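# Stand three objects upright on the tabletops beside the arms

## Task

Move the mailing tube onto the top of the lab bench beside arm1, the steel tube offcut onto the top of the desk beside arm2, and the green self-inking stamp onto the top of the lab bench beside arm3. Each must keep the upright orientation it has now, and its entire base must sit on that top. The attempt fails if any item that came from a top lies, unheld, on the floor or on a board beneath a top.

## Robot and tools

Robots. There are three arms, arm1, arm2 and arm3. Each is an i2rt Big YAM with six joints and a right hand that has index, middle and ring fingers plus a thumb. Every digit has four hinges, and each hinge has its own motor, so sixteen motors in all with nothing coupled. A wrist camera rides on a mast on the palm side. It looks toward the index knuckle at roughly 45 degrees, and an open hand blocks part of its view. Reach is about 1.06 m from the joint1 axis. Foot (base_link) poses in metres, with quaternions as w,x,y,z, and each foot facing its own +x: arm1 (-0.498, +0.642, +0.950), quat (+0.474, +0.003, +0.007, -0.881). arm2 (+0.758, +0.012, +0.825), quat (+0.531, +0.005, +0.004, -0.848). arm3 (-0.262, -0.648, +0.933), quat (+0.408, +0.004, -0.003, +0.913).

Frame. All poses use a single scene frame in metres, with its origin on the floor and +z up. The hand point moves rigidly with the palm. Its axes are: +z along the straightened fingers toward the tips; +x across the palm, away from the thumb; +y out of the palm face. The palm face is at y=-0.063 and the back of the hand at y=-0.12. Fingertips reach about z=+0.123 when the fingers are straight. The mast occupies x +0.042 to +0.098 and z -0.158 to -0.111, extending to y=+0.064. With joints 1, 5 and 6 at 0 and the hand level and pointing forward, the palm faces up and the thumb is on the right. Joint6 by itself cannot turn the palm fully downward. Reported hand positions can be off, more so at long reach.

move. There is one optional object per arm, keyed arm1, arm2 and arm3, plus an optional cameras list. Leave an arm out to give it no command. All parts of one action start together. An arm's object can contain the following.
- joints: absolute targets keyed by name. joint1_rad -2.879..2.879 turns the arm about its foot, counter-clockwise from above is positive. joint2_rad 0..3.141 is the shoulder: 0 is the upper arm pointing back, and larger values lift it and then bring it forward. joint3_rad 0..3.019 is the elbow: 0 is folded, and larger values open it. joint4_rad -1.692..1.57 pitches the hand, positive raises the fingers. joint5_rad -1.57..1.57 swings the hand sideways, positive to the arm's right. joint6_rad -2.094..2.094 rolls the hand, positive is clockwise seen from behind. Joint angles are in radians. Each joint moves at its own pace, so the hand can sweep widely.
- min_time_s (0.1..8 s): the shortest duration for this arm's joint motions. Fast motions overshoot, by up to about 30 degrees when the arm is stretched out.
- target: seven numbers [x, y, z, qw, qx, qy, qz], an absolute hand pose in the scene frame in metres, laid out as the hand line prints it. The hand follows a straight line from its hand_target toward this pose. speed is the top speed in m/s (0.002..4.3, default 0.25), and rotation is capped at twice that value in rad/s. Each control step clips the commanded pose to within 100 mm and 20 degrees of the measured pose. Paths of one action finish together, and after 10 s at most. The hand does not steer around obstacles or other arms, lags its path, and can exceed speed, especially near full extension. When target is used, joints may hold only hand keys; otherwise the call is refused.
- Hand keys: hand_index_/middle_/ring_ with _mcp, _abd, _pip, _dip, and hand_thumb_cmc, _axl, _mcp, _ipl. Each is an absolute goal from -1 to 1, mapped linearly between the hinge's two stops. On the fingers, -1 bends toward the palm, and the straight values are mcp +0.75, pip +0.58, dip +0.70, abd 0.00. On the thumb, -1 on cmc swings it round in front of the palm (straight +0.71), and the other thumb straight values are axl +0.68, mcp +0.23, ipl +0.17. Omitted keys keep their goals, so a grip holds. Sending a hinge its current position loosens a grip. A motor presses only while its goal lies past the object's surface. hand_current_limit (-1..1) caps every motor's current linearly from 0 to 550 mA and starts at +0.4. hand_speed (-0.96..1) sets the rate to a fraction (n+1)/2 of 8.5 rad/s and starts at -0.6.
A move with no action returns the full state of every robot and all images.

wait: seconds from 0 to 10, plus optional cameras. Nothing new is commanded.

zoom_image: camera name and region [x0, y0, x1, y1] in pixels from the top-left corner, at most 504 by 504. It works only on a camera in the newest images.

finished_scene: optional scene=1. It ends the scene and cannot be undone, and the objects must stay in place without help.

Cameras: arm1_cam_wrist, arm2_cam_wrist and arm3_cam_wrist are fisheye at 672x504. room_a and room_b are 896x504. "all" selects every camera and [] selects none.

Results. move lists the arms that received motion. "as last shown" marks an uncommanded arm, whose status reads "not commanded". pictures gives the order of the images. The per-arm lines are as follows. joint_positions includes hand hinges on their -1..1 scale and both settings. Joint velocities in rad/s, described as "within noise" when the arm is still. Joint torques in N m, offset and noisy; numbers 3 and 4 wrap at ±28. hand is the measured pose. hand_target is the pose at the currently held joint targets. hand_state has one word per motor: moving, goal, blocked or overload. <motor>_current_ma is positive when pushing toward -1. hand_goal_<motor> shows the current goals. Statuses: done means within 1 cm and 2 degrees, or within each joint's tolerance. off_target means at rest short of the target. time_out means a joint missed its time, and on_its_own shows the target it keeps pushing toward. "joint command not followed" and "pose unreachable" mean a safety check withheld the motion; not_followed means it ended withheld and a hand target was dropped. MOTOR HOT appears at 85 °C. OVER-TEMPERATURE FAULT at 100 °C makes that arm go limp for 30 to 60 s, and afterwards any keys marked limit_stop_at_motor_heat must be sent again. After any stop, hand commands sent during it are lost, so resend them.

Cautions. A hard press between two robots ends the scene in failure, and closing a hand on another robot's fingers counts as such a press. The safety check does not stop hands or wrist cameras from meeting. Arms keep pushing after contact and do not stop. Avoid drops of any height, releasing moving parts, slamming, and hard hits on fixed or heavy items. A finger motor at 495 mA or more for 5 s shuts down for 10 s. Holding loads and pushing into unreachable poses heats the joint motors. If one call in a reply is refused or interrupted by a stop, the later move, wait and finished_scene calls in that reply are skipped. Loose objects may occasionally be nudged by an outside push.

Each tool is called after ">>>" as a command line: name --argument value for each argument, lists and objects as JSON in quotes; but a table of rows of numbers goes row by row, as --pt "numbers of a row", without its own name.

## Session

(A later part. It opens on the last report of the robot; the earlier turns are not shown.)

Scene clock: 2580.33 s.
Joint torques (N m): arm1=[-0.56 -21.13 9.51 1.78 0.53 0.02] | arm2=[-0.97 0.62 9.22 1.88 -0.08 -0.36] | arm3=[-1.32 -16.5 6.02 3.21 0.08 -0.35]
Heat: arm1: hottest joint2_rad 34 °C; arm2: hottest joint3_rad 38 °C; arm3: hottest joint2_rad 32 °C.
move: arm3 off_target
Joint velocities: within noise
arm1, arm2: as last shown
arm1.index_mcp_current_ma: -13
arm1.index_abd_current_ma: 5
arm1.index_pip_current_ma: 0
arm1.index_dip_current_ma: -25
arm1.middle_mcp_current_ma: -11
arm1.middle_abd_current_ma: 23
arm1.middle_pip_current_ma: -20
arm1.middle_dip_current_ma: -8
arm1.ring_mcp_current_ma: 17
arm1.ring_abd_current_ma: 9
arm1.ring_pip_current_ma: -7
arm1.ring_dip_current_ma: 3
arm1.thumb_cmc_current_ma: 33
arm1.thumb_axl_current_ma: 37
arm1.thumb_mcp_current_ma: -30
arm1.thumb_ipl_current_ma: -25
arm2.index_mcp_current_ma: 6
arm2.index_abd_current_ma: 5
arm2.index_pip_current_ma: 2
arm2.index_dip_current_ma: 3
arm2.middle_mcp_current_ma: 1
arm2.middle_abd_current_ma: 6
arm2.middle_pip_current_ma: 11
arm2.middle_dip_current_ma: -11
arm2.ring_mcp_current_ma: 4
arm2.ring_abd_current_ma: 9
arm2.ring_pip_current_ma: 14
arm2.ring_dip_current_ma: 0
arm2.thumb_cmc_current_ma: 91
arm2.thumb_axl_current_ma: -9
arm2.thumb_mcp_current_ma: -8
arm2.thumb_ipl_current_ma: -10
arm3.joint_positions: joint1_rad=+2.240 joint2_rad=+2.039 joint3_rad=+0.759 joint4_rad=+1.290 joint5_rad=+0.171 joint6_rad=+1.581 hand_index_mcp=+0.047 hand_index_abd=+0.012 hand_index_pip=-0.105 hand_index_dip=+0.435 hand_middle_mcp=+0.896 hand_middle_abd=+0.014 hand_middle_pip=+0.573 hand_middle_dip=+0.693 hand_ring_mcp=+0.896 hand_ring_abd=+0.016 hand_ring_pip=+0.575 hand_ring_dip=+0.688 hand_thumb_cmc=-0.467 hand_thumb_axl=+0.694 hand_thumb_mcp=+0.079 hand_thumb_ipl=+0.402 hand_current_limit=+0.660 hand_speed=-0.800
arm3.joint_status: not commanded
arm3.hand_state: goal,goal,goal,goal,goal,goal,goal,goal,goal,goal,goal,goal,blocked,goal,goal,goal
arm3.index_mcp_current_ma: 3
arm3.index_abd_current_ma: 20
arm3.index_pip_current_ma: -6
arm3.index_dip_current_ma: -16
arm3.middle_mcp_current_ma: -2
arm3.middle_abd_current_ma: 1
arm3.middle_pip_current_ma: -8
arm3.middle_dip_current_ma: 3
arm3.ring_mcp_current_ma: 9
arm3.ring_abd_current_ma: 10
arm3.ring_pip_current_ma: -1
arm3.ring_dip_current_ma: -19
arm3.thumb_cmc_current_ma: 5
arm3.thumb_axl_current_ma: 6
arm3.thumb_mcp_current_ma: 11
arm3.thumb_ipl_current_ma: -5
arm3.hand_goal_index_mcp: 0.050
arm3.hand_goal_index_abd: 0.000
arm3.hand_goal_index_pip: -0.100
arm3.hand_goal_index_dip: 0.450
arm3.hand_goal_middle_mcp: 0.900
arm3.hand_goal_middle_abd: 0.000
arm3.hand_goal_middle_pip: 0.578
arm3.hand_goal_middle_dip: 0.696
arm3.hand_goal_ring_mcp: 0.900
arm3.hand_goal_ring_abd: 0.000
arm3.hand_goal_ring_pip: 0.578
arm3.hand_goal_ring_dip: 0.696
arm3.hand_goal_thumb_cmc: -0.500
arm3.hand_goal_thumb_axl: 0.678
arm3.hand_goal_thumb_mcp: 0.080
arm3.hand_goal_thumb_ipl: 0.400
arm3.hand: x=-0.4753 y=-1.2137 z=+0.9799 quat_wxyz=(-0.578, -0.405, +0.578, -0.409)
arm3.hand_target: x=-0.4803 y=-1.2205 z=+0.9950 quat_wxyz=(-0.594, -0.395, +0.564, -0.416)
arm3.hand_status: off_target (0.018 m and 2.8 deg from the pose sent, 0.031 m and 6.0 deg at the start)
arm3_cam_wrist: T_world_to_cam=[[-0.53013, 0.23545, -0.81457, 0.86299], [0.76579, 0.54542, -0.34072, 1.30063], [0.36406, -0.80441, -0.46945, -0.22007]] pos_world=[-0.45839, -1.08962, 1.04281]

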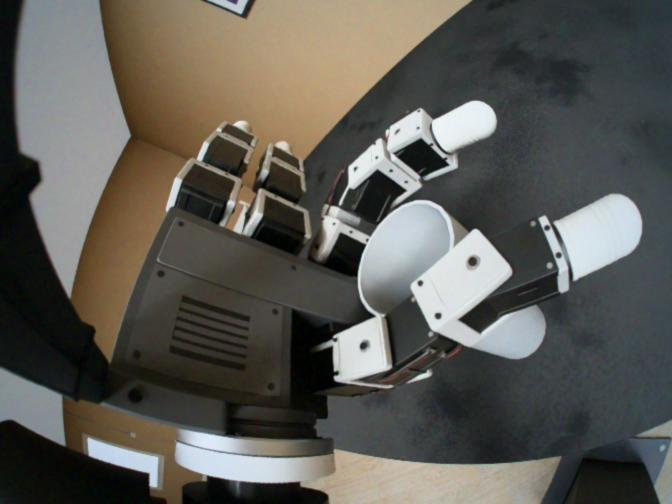

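>>> move --arm3 '{"joints": {"hand_index_mcp": -0.2, "hand_index_pip": -0.32, "hand_index_dip": 0.4, "hand_thumb_mcp": -0.2, "hand_thumb_ipl": 0.42}}' --cameras '["arm3_cam_wrist"]'

>>> move --arm3 '{"joints": {"hand_index_mcp": -0.8, "hand_index_pip": -0.6, "hand_index_dip": 0.3, "hand_thumb_mcp": -0.7, "hand_thumb_ipl": 0.42}}' --cameras '["arm3_cam_wrist"]'

Scene clock: 2586.37 s.
Joint torques (N m): arm1=[-0.56 -21.13 9.52 1.78 0.53 0.02] | arm2=[-1.2 0.03 9.21 1.8 -0.08 -0.35] | arm3=[-1.32 -16.56 6.01 3.18 0.07 -0.33]
Heat: arm1: hottest joint2_rad 34 °C; arm2: hottest joint3_rad 38 °C; arm3: hottest joint2_rad 32 °C.
move: arm3 off_target
Joint velocities: within noise
arm1, arm2: as last shown
arm1.index_mcp_current_ma: -4
arm1.index_abd_current_ma: 9
arm1.index_pip_current_ma: 11
arm1.index_dip_current_ma: -10
arm1.middle_mcp_current_ma: -8
arm1.middle_abd_current_ma: 16
arm1.middle_pip_current_ma: -11
arm1.middle_dip_current_ma: 3
arm1.ring_mcp_current_ma: 0
arm1.ring_abd_current_ma: 14
arm1.ring_pip_current_ma: -10
arm1.ring_dip_current_ma: 7
arm1.thumb_cmc_current_ma: 17
arm1.thumb_axl_current_ma: 16
arm1.thumb_mcp_current_ma: -27
arm1.thumb_ipl_current_ma: -24
arm2.index_mcp_current_ma: 9
arm2.index_abd_current_ma: 8
arm2.index_pip_current_ma: 6
arm2.index_dip_current_ma: 1
arm2.middle_mcp_current_ma: -4
arm2.middle_abd_current_ma: 7
arm2.middle_pip_current_ma: 16
arm2.middle_dip_current_ma: -6
arm2.ring_mcp_current_ma: -2
arm2.ring_abd_current_ma: 16
arm2.ring_dip_current_ma: 15
arm2.thumb_cmc_current_ma: 85
arm2.thumb_axl_current_ma: -14
arm2.thumb_mcp_current_ma: -20
arm2.thumb_ipl_current_ma: -17
arm3.joint_positions: joint1_rad=+2.240 joint2_rad=+2.039 joint3_rad=+0.759 joint4_rad=+1.290 joint5_rad=+0.171 joint6_rad=+1.579 hand_index_mcp=-0.147 hand_index_abd=+0.012 hand_index_pip=-0.300 hand_index_dip=+0.410 hand_middle_mcp=+0.896 hand_middle_abd=+0.014 hand_middle_pip=+0.573 hand_middle_dip=+0.693 hand_ring_mcp=+0.897 hand_ring_abd=+0.016 hand_ring_pip=+0.575 hand_ring_dip=+0.688 hand_thumb_cmc=-0.468 hand_thumb_axl=+0.694 hand_thumb_mcp=-0.050 hand_thumb_ipl=+0.410 hand_current_limit=+0.660 hand_speed=-0.800
arm3.joint_status: hand_index_mcp off_target (ended at -0.147, target -0.200); hand_thumb_mcp off_target (ended at -0.050, target -0.200); the others done
arm3.hand_state: blocked,goal,goal,goal,goal,goal,goal,goal,goal,goal,goal,goal,blocked,goal,blocked,goal
arm3.index_mcp_current_ma: -11
arm3.index_abd_current_ma: 0
arm3.index_pip_current_ma: 7
arm3.index_dip_current_ma: -19
arm3.middle_mcp_current_ma: -11
arm3.middle_abd_current_ma: 5
arm3.middle_pip_current_ma: -3
arm3.middle_dip_current_ma: -12
arm3.ring_mcp_current_ma: 17
arm3.ring_abd_current_ma: -19
arm3.ring_pip_current_ma: -5
arm3.ring_dip_current_ma: -5
arm3.thumb_cmc_current_ma: -3
arm3.thumb_axl_current_ma: 7
arm3.thumb_mcp_current_ma: 64
arm3.thumb_ipl_current_ma: -5
arm3.hand_goal_index_mcp: -0.200
arm3.hand_goal_index_abd: 0.000
arm3.hand_goal_index_pip: -0.320
arm3.hand_goal_index_dip: 0.400
arm3.hand_goal_middle_mcp: 0.900
arm3.hand_goal_middle_abd: 0.000
arm3.hand_goal_middle_pip: 0.578
arm3.hand_goal_middle_dip: 0.696
arm3.hand_goal_ring_mcp: 0.900
arm3.hand_goal_ring_abd: 0.000
arm3.hand_goal_ring_pip: 0.578
arm3.hand_goal_ring_dip: 0.696
arm3.hand_goal_thumb_cmc: -0.500
arm3.hand_goal_thumb_axl: 0.678
arm3.hand_goal_thumb_mcp: -0.200
arm3.hand_goal_thumb_ipl: 0.420
arm3.hand: x=-0.4754 y=-1.2137 z=+0.9801 quat_wxyz=(-0.579, -0.405, +0.578, -0.409)
arm3.hand_target: x=-0.4803 y=-1.2205 z=+0.9950 quat_wxyz=(-0.594, -0.395, +0.564, -0.416)
arm3.hand_status: not commanded
arm3_cam_wrist: T_world_to_cam=[[-0.53137, 0.2356, -0.81372, 0.86191], [0.76526, 0.5455, -0.34178, 1.30158], [0.36336, -0.80432, -0.47015, -0.21949]] pos_world=[-0.45829, -1.08962, 1.04301]

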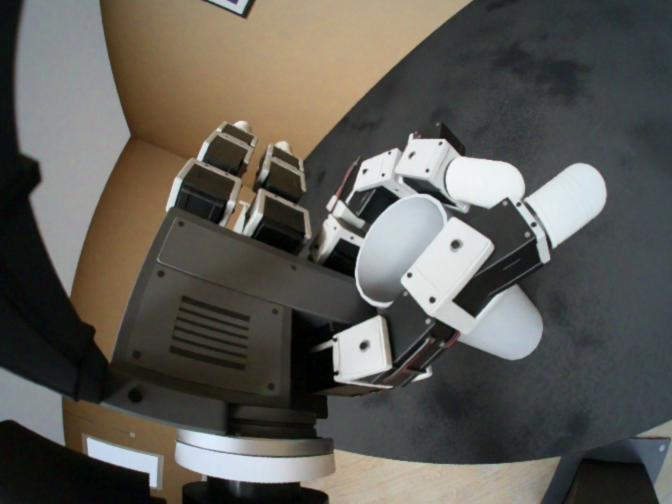

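Scene clock: 2587.63 s.
Joint torques (N m): arm1=[-0.62 -21.19 9.54 1.77 0.53 0.01] | arm2=[-0.97 0.21 9.22 1.91 -0.07 -0.4] | arm3=[-1.14 -16.38 6.04 3.17 0.09 -0.34]
Heat: arm1: hottest joint2_rad 34 °C; arm2: hottest joint3_rad 38 °C; arm3: hottest joint2_rad 32 °C.
move: arm3 off_target
Joint velocities: within noise
arm1: as last shown
arm1.index_mcp_current_ma: 3
arm1.index_abd_current_ma: 8
arm1.index_pip_current_ma: 7
arm1.index_dip_current_ma: -8
arm1.middle_mcp_current_ma: -13
arm1.middle_abd_current_ma: 21
arm1.middle_pip_current_ma: -10
arm1.middle_dip_current_ma: 10
arm1.ring_mcp_current_ma: 1
arm1.ring_abd_current_ma: 20
arm1.ring_pip_current_ma: -2
arm1.ring_dip_current_ma: 2
arm1.thumb_cmc_current_ma: 22
arm1.thumb_axl_current_ma: 33
arm1.thumb_mcp_current_ma: -17
arm1.thumb_ipl_current_ma: -17
arm2.joint_positions: joint1_rad=-1.627 joint2_rad=+0.502 joint3_rad=+0.834 joint4_rad=-0.323 joint5_rad=-0.054 joint6_rad=+1.598 hand_index_mcp=+0.619 hand_index_abd=+0.013 hand_index_pip=-0.848 hand_index_dip=+0.696 hand_middle_mcp=+0.896 hand_middle_abd=+0.007 hand_middle_pip=-0.946 hand_middle_dip=-0.508 hand_ring_mcp=+0.757 hand_ring_abd=+0.008 hand_ring_pip=-0.950 hand_ring_dip=-0.500 hand_thumb_cmc=-0.540 hand_thumb_axl=+0.676 hand_thumb_mcp=+0.594 hand_thumb_ipl=+0.494 hand_current_limit=+0.400 hand_speed=-0.800
arm2.joint_status: not commanded
arm2.hand_state: goal,goal,goal,goal,overload,goal,goal,goal,goal,goal,goal,goal,blocked,goal,goal,goal
arm2.index_mcp_current_ma: 5
arm2.index_abd_current_ma: 5
arm2.index_pip_current_ma: -9
arm2.index_dip_current_ma: 2
arm2.middle_mcp_current_ma: -7
arm2.middle_abd_current_ma: 3
arm2.middle_pip_current_ma: -7
arm2.middle_dip_current_ma: -5
arm2.ring_mcp_current_ma: -6
arm2.ring_abd_current_ma: 13
arm2.ring_pip_current_ma: 0
arm2.ring_dip_current_ma: 5
arm2.thumb_cmc_current_ma: 92
arm2.thumb_axl_current_ma: -15
arm2.thumb_mcp_current_ma: -12
arm2.thumb_ipl_current_ma: -18
arm2.hand_goal_index_mcp: 0.620
arm2.hand_goal_index_abd: 0.000
arm2.hand_goal_index_pip: -0.850
arm2.hand_goal_index_dip: 0.696
arm2.hand_goal_middle_mcp: 0.754
arm2.hand_goal_middle_abd: 0.000
arm2.hand_goal_middle_pip: -0.950
arm2.hand_goal_middle_dip: -0.500
arm2.hand_goal_ring_mcp: 0.754
arm2.hand_goal_ring_abd: 0.000
arm2.hand_goal_ring_pip: -0.950
arm2.hand_goal_ring_dip: -0.500
arm2.hand_goal_thumb_cmc: -0.600
arm2.hand_goal_thumb_axl: 0.678
arm2.hand_goal_thumb_mcp: 0.600
arm2.hand_goal_thumb_ipl: 0.500
arm2.hand: x=+0.4985 y=+0.2357 z=+1.3008 quat_wxyz=(+0.694, -0.163, -0.684, -0.155)
arm2.hand_target: x=+0.5000 y=+0.2399 z=+1.3000 quat_wxyz=(+0.688, -0.163, -0.688, -0.163)
arm2.hand_status: not commanded
arm3.joint_positions: joint1_rad=+2.240 joint2_rad=+2.039 joint3_rad=+0.759 joint4_rad=+1.290 joint5_rad=+0.171 joint6_rad=+1.579 hand_index_mcp=-0.143 hand_index_abd=+0.010 hand_index_pip=-0.307 hand_index_dip=+0.344 hand_middle_mcp=+0.896 hand_middle_abd=+0.014 hand_middle_pip=+0.573 hand_middle_dip=+0.693 hand_ring_mcp=+0.897 hand_ring_abd=+0.016 hand_ring_pip=+0.575 hand_ring_dip=+0.688 hand_thumb_cmc=-0.474 hand_thumb_axl=+0.703 hand_thumb_mcp=-0.062 hand_thumb_ipl=+0.432 hand_current_limit=+0.660 hand_speed=-0.800
arm3.joint_status: hand_index_mcp off_target (ended at -0.143, target -0.800); hand_index_pip off_target (ended at -0.307, target -0.600); hand_index_dip off_target (ended at +0.344, target +0.300); hand_thumb_mcp off_target (ended at -0.062, target -0.700); the others done
arm3.hand_state: blocked,goal,blocked,blocked,goal,goal,goal,goal,goal,goal,goal,goal,blocked,blocked,blocked,goal
arm3.index_mcp_current_ma: 449
arm3.index_abd_current_ma: 1
arm3.index_pip_current_ma: 119
arm3.index_dip_current_ma: 5
arm3.middle_mcp_current_ma: 3
arm3.middle_abd_current_ma: -4
arm3.middle_pip_current_ma: 1
arm3.middle_dip_current_ma: -14
arm3.ring_mcp_current_ma: 9
arm3.ring_abd_current_ma: -14
arm3.ring_pip_current_ma: -12
arm3.ring_dip_current_ma: -6
arm3.thumb_cmc_current_ma: 17
arm3.thumb_axl_current_ma: 8
arm3.thumb_mcp_current_ma: 465
arm3.thumb_ipl_current_ma: 4
arm3.hand_goal_index_mcp: -0.800
arm3.hand_goal_index_abd: 0.000
arm3.hand_goal_index_pip: -0.600
arm3.hand_goal_index_dip: 0.300
arm3.hand_goal_middle_mcp: 0.900
arm3.hand_goal_middle_abd: 0.000
arm3.hand_goal_middle_pip: 0.578
arm3.hand_goal_middle_dip: 0.696
arm3.hand_goal_ring_mcp: 0.900
arm3.hand_goal_ring_abd: 0.000
arm3.hand_goal_ring_pip: 0.578
arm3.hand_goal_ring_dip: 0.696
arm3.hand_goal_thumb_cmc: -0.500
arm3.hand_goal_thumb_axl: 0.678
arm3.hand_goal_thumb_mcp: -0.700
arm3.hand_goal_thumb_ipl: 0.420
arm3.hand: x=-0.4754 y=-1.2137 z=+0.9801 quat_wxyz=(-0.579, -0.406, +0.578, -0.409)
arm3.hand_target: x=-0.4803 y=-1.2205 z=+0.9950 quat_wxyz=(-0.594, -0.395, +0.564, -0.416)
arm3.hand_status: not commanded
arm3_cam_wrist: T_world_to_cam=[[-0.53164, 0.23572, -0.81351, 0.86177], [0.76515, 0.54553, -0.34197, 1.30179], [0.36318, -0.80426, -0.47038, -0.21923]] pos_world=[-0.45829, -1.08962, 1.04311]

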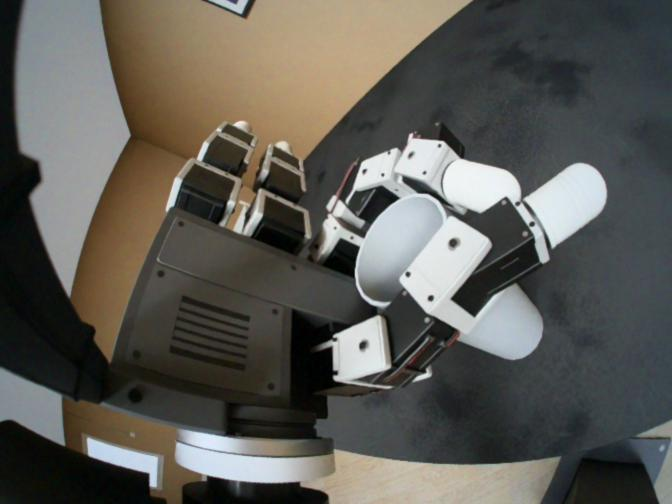

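>>> move --arm3 '{"target": [-0.4804, -1.2210, 1.19, -0.5942, -0.3949, 0.5638, -0.4161], "speed": 0.1}' --arm2 '{"target": [0.321, -0.534, 1.12, 0.6817, 0.1916, -0.6806, 0.1916], "speed": 0.15, "joints": {"hand_index_mcp": 0.76, "hand_index_pip": 0.578, "hand_index_dip": 0.696, "hand_ring_mcp": 0.76, "hand_ring_pip": 0.578, "hand_ring_dip": 0.696, "hand_middle_pip": 0.578, "hand_middle_dip": 0.696, "hand_thumb_mcp": 0.6, "hand_thumb_ipl": 0.17, "hand_thumb_cmc": -0.55, "hand_speed": -0.7}}' --cameras '["arm3_cam_wrist", "arm2_cam_wrist", "room_b"]'

Scene clock: 2613.17 s.
Joint torques (N m): arm1=[-0.62 -21.19 9.51 1.77 0.53 0.02] | arm2=[0.67 -17.79 12.42 2.8 0.02 -0.33] | arm3=[-1.32 -15.56 12.29 1.74 -0.02 -0.34]
Heat: arm1: hottest joint2_rad 34 °C; arm2: hottest joint3_rad 38 °C; arm3: hottest joint3_rad 33 °C.
move: arm2 off_target; arm3 off_target
Joint velocities: within noise
arm1: as last shown
arm1.index_mcp_current_ma: -13
arm1.index_abd_current_ma: 17
arm1.index_dip_current_ma: -21
arm1.middle_mcp_current_ma: -5
arm1.middle_abd_current_ma: 11
arm1.middle_pip_current_ma: -21
arm1.middle_dip_current_ma: 1
arm1.ring_mcp_current_ma: 4
arm1.ring_pip_current_ma: 0
arm1.ring_dip_current_ma: 14
arm1.thumb_cmc_current_ma: 24
arm1.thumb_axl_current_ma: 24
arm1.thumb_mcp_current_ma: -29
arm1.thumb_ipl_current_ma: -28
arm2.joint_positions: joint1_rad=+0.010 joint2_rad=+1.752 joint3_rad=+1.254 joint4_rad=+0.447 joint5_rad=+0.591 joint6_rad=+1.586 hand_index_mcp=+0.757 hand_index_abd=+0.013 hand_index_pip=+0.575 hand_index_dip=+0.694 hand_middle_mcp=+0.897 hand_middle_abd=+0.007 hand_middle_pip=+0.572 hand_middle_dip=+0.691 hand_ring_mcp=+0.760 hand_ring_abd=+0.008 hand_ring_pip=+0.577 hand_ring_dip=+0.693 hand_thumb_cmc=-0.529 hand_thumb_axl=+0.676 hand_thumb_mcp=+0.594 hand_thumb_ipl=+0.171 hand_current_limit=+0.400 hand_speed=-0.700
arm2.joint_status: hand_thumb_cmc off_target (ended at -0.529, target -0.550); the others done
arm2.hand_state: goal,goal,goal,goal,overload,goal,goal,goal,goal,goal,goal,goal,blocked,goal,goal,goal
arm2.index_mcp_current_ma: 2
arm2.index_abd_current_ma: 2
arm2.index_pip_current_ma: 0
arm2.index_dip_current_ma: 4
arm2.middle_mcp_current_ma: -14
arm2.middle_abd_current_ma: 8
arm2.middle_pip_current_ma: -5
arm2.middle_dip_current_ma: -10
arm2.ring_mcp_current_ma: 7
arm2.ring_abd_current_ma: 19
arm2.ring_pip_current_ma: 14
arm2.ring_dip_current_ma: 3
arm2.thumb_cmc_current_ma: 25
arm2.thumb_axl_current_ma: 3
arm2.thumb_mcp_current_ma: -27
arm2.thumb_ipl_current_ma: 4
arm2.hand_goal_index_mcp: 0.760
arm2.hand_goal_index_abd: 0.000
arm2.hand_goal_index_pip: 0.578
arm2.hand_goal_index_dip: 0.696
arm2.hand_goal_middle_mcp: 0.754
arm2.hand_goal_middle_abd: 0.000
arm2.hand_goal_middle_pip: 0.578
arm2.hand_goal_middle_dip: 0.696
arm2.hand_goal_ring_mcp: 0.760
arm2.hand_goal_ring_abd: 0.000
arm2.hand_goal_ring_pip: 0.578
arm2.hand_goal_ring_dip: 0.696
arm2.hand_goal_thumb_cmc: -0.550
arm2.hand_goal_thumb_axl: 0.678
arm2.hand_goal_thumb_mcp: 0.600
arm2.hand_goal_thumb_ipl: 0.170
arm2.hand: x=+0.3217 y=-0.5179 z=+1.0924 quat_wxyz=(+0.666, +0.200, -0.697, +0.176)
arm2.hand_target: x=+0.3220 y=-0.5324 z=+1.1199 quat_wxyz=(+0.681, +0.191, -0.680, +0.192)
arm2.hand_status: off_target (0.032 m and 3.3 deg from the pose sent, 0.810 m and 57.4 deg at the start)
arm3.joint_positions: joint1_rad=+2.239 joint2_rad=+1.548 joint3_rad=+0.784 joint4_rad=+0.757 joint5_rad=+0.171 joint6_rad=+1.579 hand_index_mcp=-0.143 hand_index_abd=+0.015 hand_index_pip=-0.309 hand_index_dip=+0.344 hand_middle_mcp=+0.894 hand_middle_abd=+0.014 hand_middle_pip=+0.574 hand_middle_dip=+0.693 hand_ring_mcp=+0.895 hand_ring_abd=+0.016 hand_ring_pip=+0.577 hand_ring_dip=+0.688 hand_thumb_cmc=-0.464 hand_thumb_axl=+0.685 hand_thumb_mcp=-0.088 hand_thumb_ipl=+0.497 hand_current_limit=+0.660 hand_speed=-0.800
arm3.joint_status: not commanded
arm3.hand_state: blocked,goal,blocked,blocked,goal,goal,goal,goal,goal,goal,goal,goal,blocked,goal,blocked,blocked
arm3.index_mcp_current_ma: 438
arm3.index_abd_current_ma: 13
arm3.index_pip_current_ma: 118
arm3.index_dip_current_ma: 6
arm3.middle_mcp_current_ma: 4
arm3.middle_abd_current_ma: 8
arm3.middle_pip_current_ma: -22
arm3.middle_dip_current_ma: -3
arm3.ring_mcp_current_ma: 14
arm3.ring_abd_current_ma: 0
arm3.ring_pip_current_ma: -12
arm3.ring_dip_current_ma: -7
arm3.thumb_cmc_current_ma: 24
arm3.thumb_axl_current_ma: 10
arm3.thumb_mcp_current_ma: 474
arm3.thumb_ipl_current_ma: 28
arm3.hand_goal_index_mcp: -0.800
arm3.hand_goal_index_abd: 0.000
arm3.hand_goal_index_pip: -0.600
arm3.hand_goal_index_dip: 0.300
arm3.hand_goal_middle_mcp: 0.900
arm3.hand_goal_middle_abd: 0.000
arm3.hand_goal_middle_pip: 0.578
arm3.hand_goal_middle_dip: 0.696
arm3.hand_goal_ring_mcp: 0.900
arm3.hand_goal_ring_abd: 0.000
arm3.hand_goal_ring_pip: 0.578
arm3.hand_goal_ring_dip: 0.696
arm3.hand_goal_thumb_cmc: -0.500
arm3.hand_goal_thumb_axl: 0.678
arm3.hand_goal_thumb_mcp: -0.700
arm3.hand_goal_thumb_ipl: 0.420
arm3.on_its_own: hand_thumb_mcp moved -0.026 toward your old target -0.700
arm3.hand: x=-0.4739 y=-1.2089 z=+1.1508 quat_wxyz=(-0.574, -0.410, +0.582, -0.404)
arm3.hand_target: x=-0.4797 y=-1.2187 z=+1.1903 quat_wxyz=(-0.595, -0.395, +0.564, -0.416)
arm3.hand_status: off_target (0.042 m and 3.8 deg from the pose sent, 0.210 m and 2.8 deg at the start)
pictures: arm2_cam_wrist, arm3_cam_wrist, room_b
arm2_cam_wrist: T_world_to_cam=[[-0.31788, 0.52754, -0.78781, 1.27723], [0.92846, 0.00482, -0.3714, 0.0502], [-0.19213, -0.84951, -0.49134, 0.28262]] pos_world=[0.4137, -0.43395, 1.16372]
arm3_cam_wrist: T_world_to_cam=[[-0.52872, 0.25011, -0.81111, 1.01626], [0.76675, 0.55062, -0.33002, 1.34947], [0.36407, -0.79641, -0.4829, -0.11126]] pos_world=[-0.45689, -1.08583, 1.21592]

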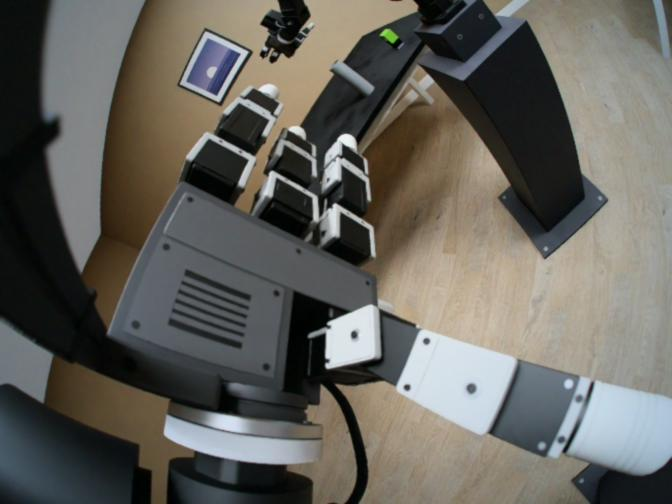

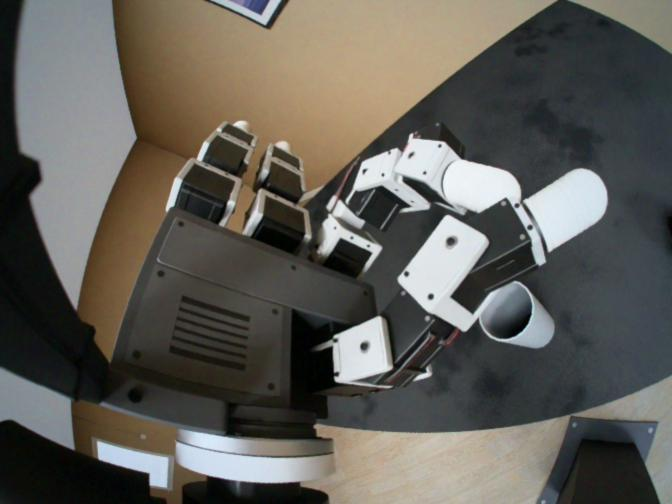

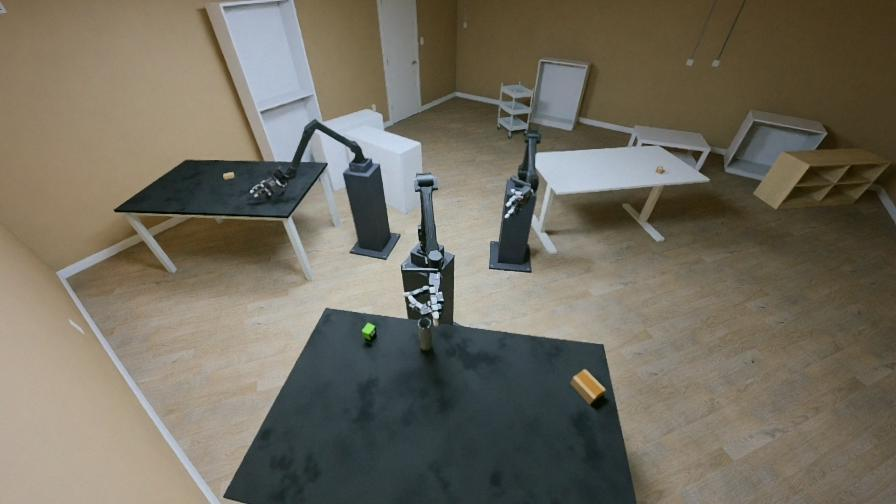

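>>> move --arm3 '{"target": [-0.4648, -1.221, 1.10, -0.5942, -0.3949, 0.5638, -0.4161], "speed": 0.1, "joints": {"hand_index_mcp": 0.75, "hand_index_pip": 0.578, "hand_index_dip": 0.696, "hand_thumb_mcp": 0.6, "hand_thumb_ipl": 0.3, "hand_speed": -0.6}}' --cameras '["arm3_cam_wrist", "room_b"]'

>>> zoom_image --camera "room_b" --region '[370, 240, 510, 380]'

Scene clock: 2633.90 s.
Joint torques (N m): arm1=[-0.62 -21.19 9.51 1.77 0.53 0.02] | arm2=[0.85 -18.08 12.37 2.77 0.04 -0.33] | arm3=[-0.38 -14.56 6.39 3.14 0.25 -0.27]
Heat: arm1: hottest joint2_rad 34 °C; arm2: hottest joint3_rad 38 °C; arm3: hottest joint3_rad 35 °C.
move: arm3 done
Joint velocities: within noise
arm1, arm2: as last shown
arm1.index_mcp_current_ma: -3
arm1.index_abd_current_ma: 13
arm1.index_pip_current_ma: -5
arm1.index_dip_current_ma: -22
arm1.middle_mcp_current_ma: -4
arm1.middle_abd_current_ma: 14
arm1.middle_pip_current_ma: -16
arm1.middle_dip_current_ma: -7
arm1.ring_mcp_current_ma: 15
arm1.ring_abd_current_ma: 13
arm1.ring_pip_current_ma: -10
arm1.ring_dip_current_ma: -8
arm1.thumb_axl_current_ma: 32
arm1.thumb_mcp_current_ma: -33
arm1.thumb_ipl_current_ma: -21
arm2.index_mcp_current_ma: 7
arm2.index_abd_current_ma: 18
arm2.index_pip_current_ma: 7
arm2.index_dip_current_ma: -2
arm2.middle_mcp_current_ma: -17
arm2.middle_abd_current_ma: 2
arm2.middle_dip_current_ma: -4
arm2.ring_mcp_current_ma: -9
arm2.ring_abd_current_ma: 6
arm2.ring_pip_current_ma: 1
arm2.ring_dip_current_ma: -4
arm2.thumb_axl_current_ma: -11
arm2.thumb_mcp_current_ma: -19
arm2.thumb_ipl_current_ma: 8
arm3.joint_positions: joint1_rad=+2.261 joint2_rad=+1.728 joint3_rad=+0.771 joint4_rad=+0.998 joint5_rad=+0.200 joint6_rad=+1.578 hand_index_mcp=+0.751 hand_index_abd=+0.016 hand_index_pip=+0.577 hand_index_dip=+0.687 hand_middle_mcp=+0.897 hand_middle_abd=+0.014 hand_middle_pip=+0.574 hand_middle_dip=+0.693 hand_ring_mcp=+0.898 hand_ring_abd=+0.016 hand_ring_pip=+0.577 hand_ring_dip=+0.688 hand_thumb_cmc=-0.463 hand_thumb_axl=+0.677 hand_thumb_mcp=+0.594 hand_thumb_ipl=+0.306 hand_current_limit=+0.660 hand_speed=-0.600
arm3.joint_status: all done
arm3.hand_state: goal,goal,goal,goal,goal,goal,goal,goal,goal,goal,goal,goal,blocked,goal,goal,goal
arm3.index_mcp_current_ma: -9
arm3.index_abd_current_ma: 9
arm3.index_pip_current_ma: 7
arm3.index_dip_current_ma: -14
arm3.middle_mcp_current_ma: -4
arm3.middle_abd_current_ma: -8
arm3.middle_pip_current_ma: -5
arm3.middle_dip_current_ma: -14
arm3.ring_mcp_current_ma: 20
arm3.ring_abd_current_ma: -3
arm3.ring_pip_current_ma: 4
arm3.ring_dip_current_ma: 4
arm3.thumb_cmc_current_ma: 16
arm3.thumb_axl_current_ma: 1
arm3.thumb_mcp_current_ma: 3
arm3.thumb_ipl_current_ma: 0
arm3.hand_goal_index_mcp: 0.750
arm3.hand_goal_index_abd: 0.000
arm3.hand_goal_index_pip: 0.578
arm3.hand_goal_index_dip: 0.696
arm3.hand_goal_middle_mcp: 0.900
arm3.hand_goal_middle_abd: 0.000
arm3.hand_goal_middle_pip: 0.578
arm3.hand_goal_middle_dip: 0.696
arm3.hand_goal_ring_mcp: 0.900
arm3.hand_goal_ring_abd: 0.000
arm3.hand_goal_ring_pip: 0.578
arm3.hand_goal_ring_dip: 0.696
arm3.hand_goal_thumb_cmc: -0.500
arm3.hand_goal_thumb_axl: 0.678
arm3.hand_goal_thumb_mcp: 0.600
arm3.hand_goal_thumb_ipl: 0.300
arm3.hand: x=-0.4677 y=-1.2209 z=+1.0971 quat_wxyz=(-0.588, -0.396, +0.571, -0.414)
arm3.hand_target: x=-0.4649 y=-1.2209 z=+1.1001 quat_wxyz=(-0.594, -0.395, +0.564, -0.416)
arm3.hand_status: done (0.004 m and 1.2 deg from the pose sent, 0.053 m and 3.8 deg at the start)
arm3_cam_wrist: T_world_to_cam=[[-0.53407, 0.21488, -0.81768, 0.9407], [0.76739, 0.52909, -0.36218, 1.34301], [0.3548, -0.82091, -0.44747, -0.22216]] pos_world=[-0.44938, -1.09508, 1.1562]

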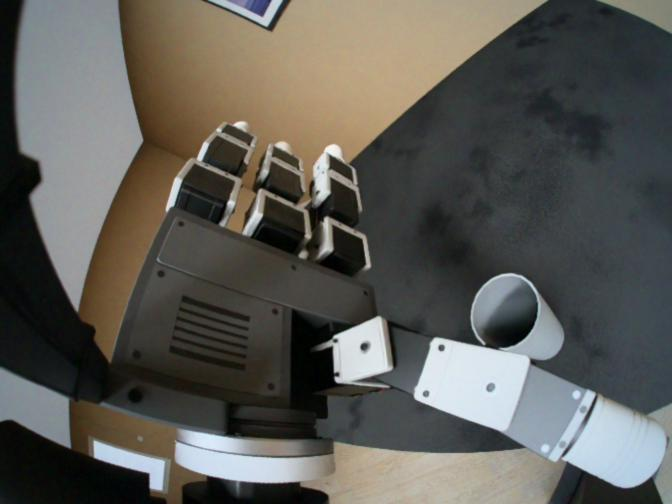

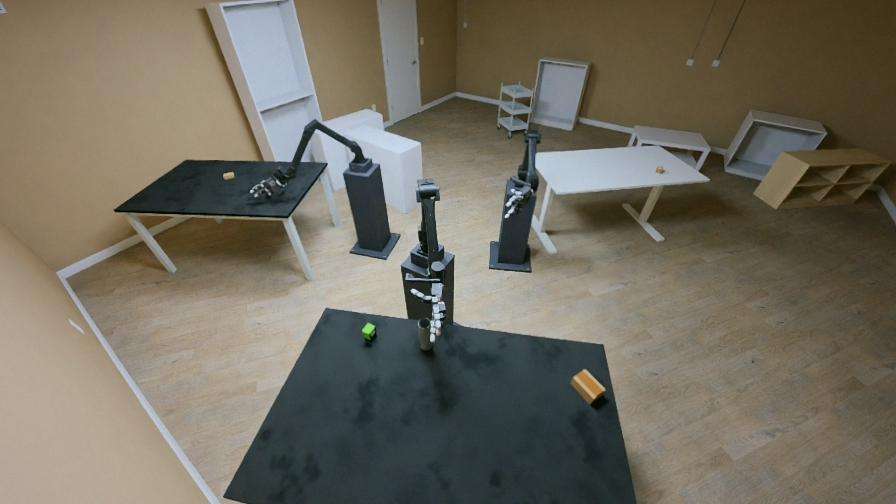

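Scaled by 3.600 from the camera's image (finer frame: 1280x720).

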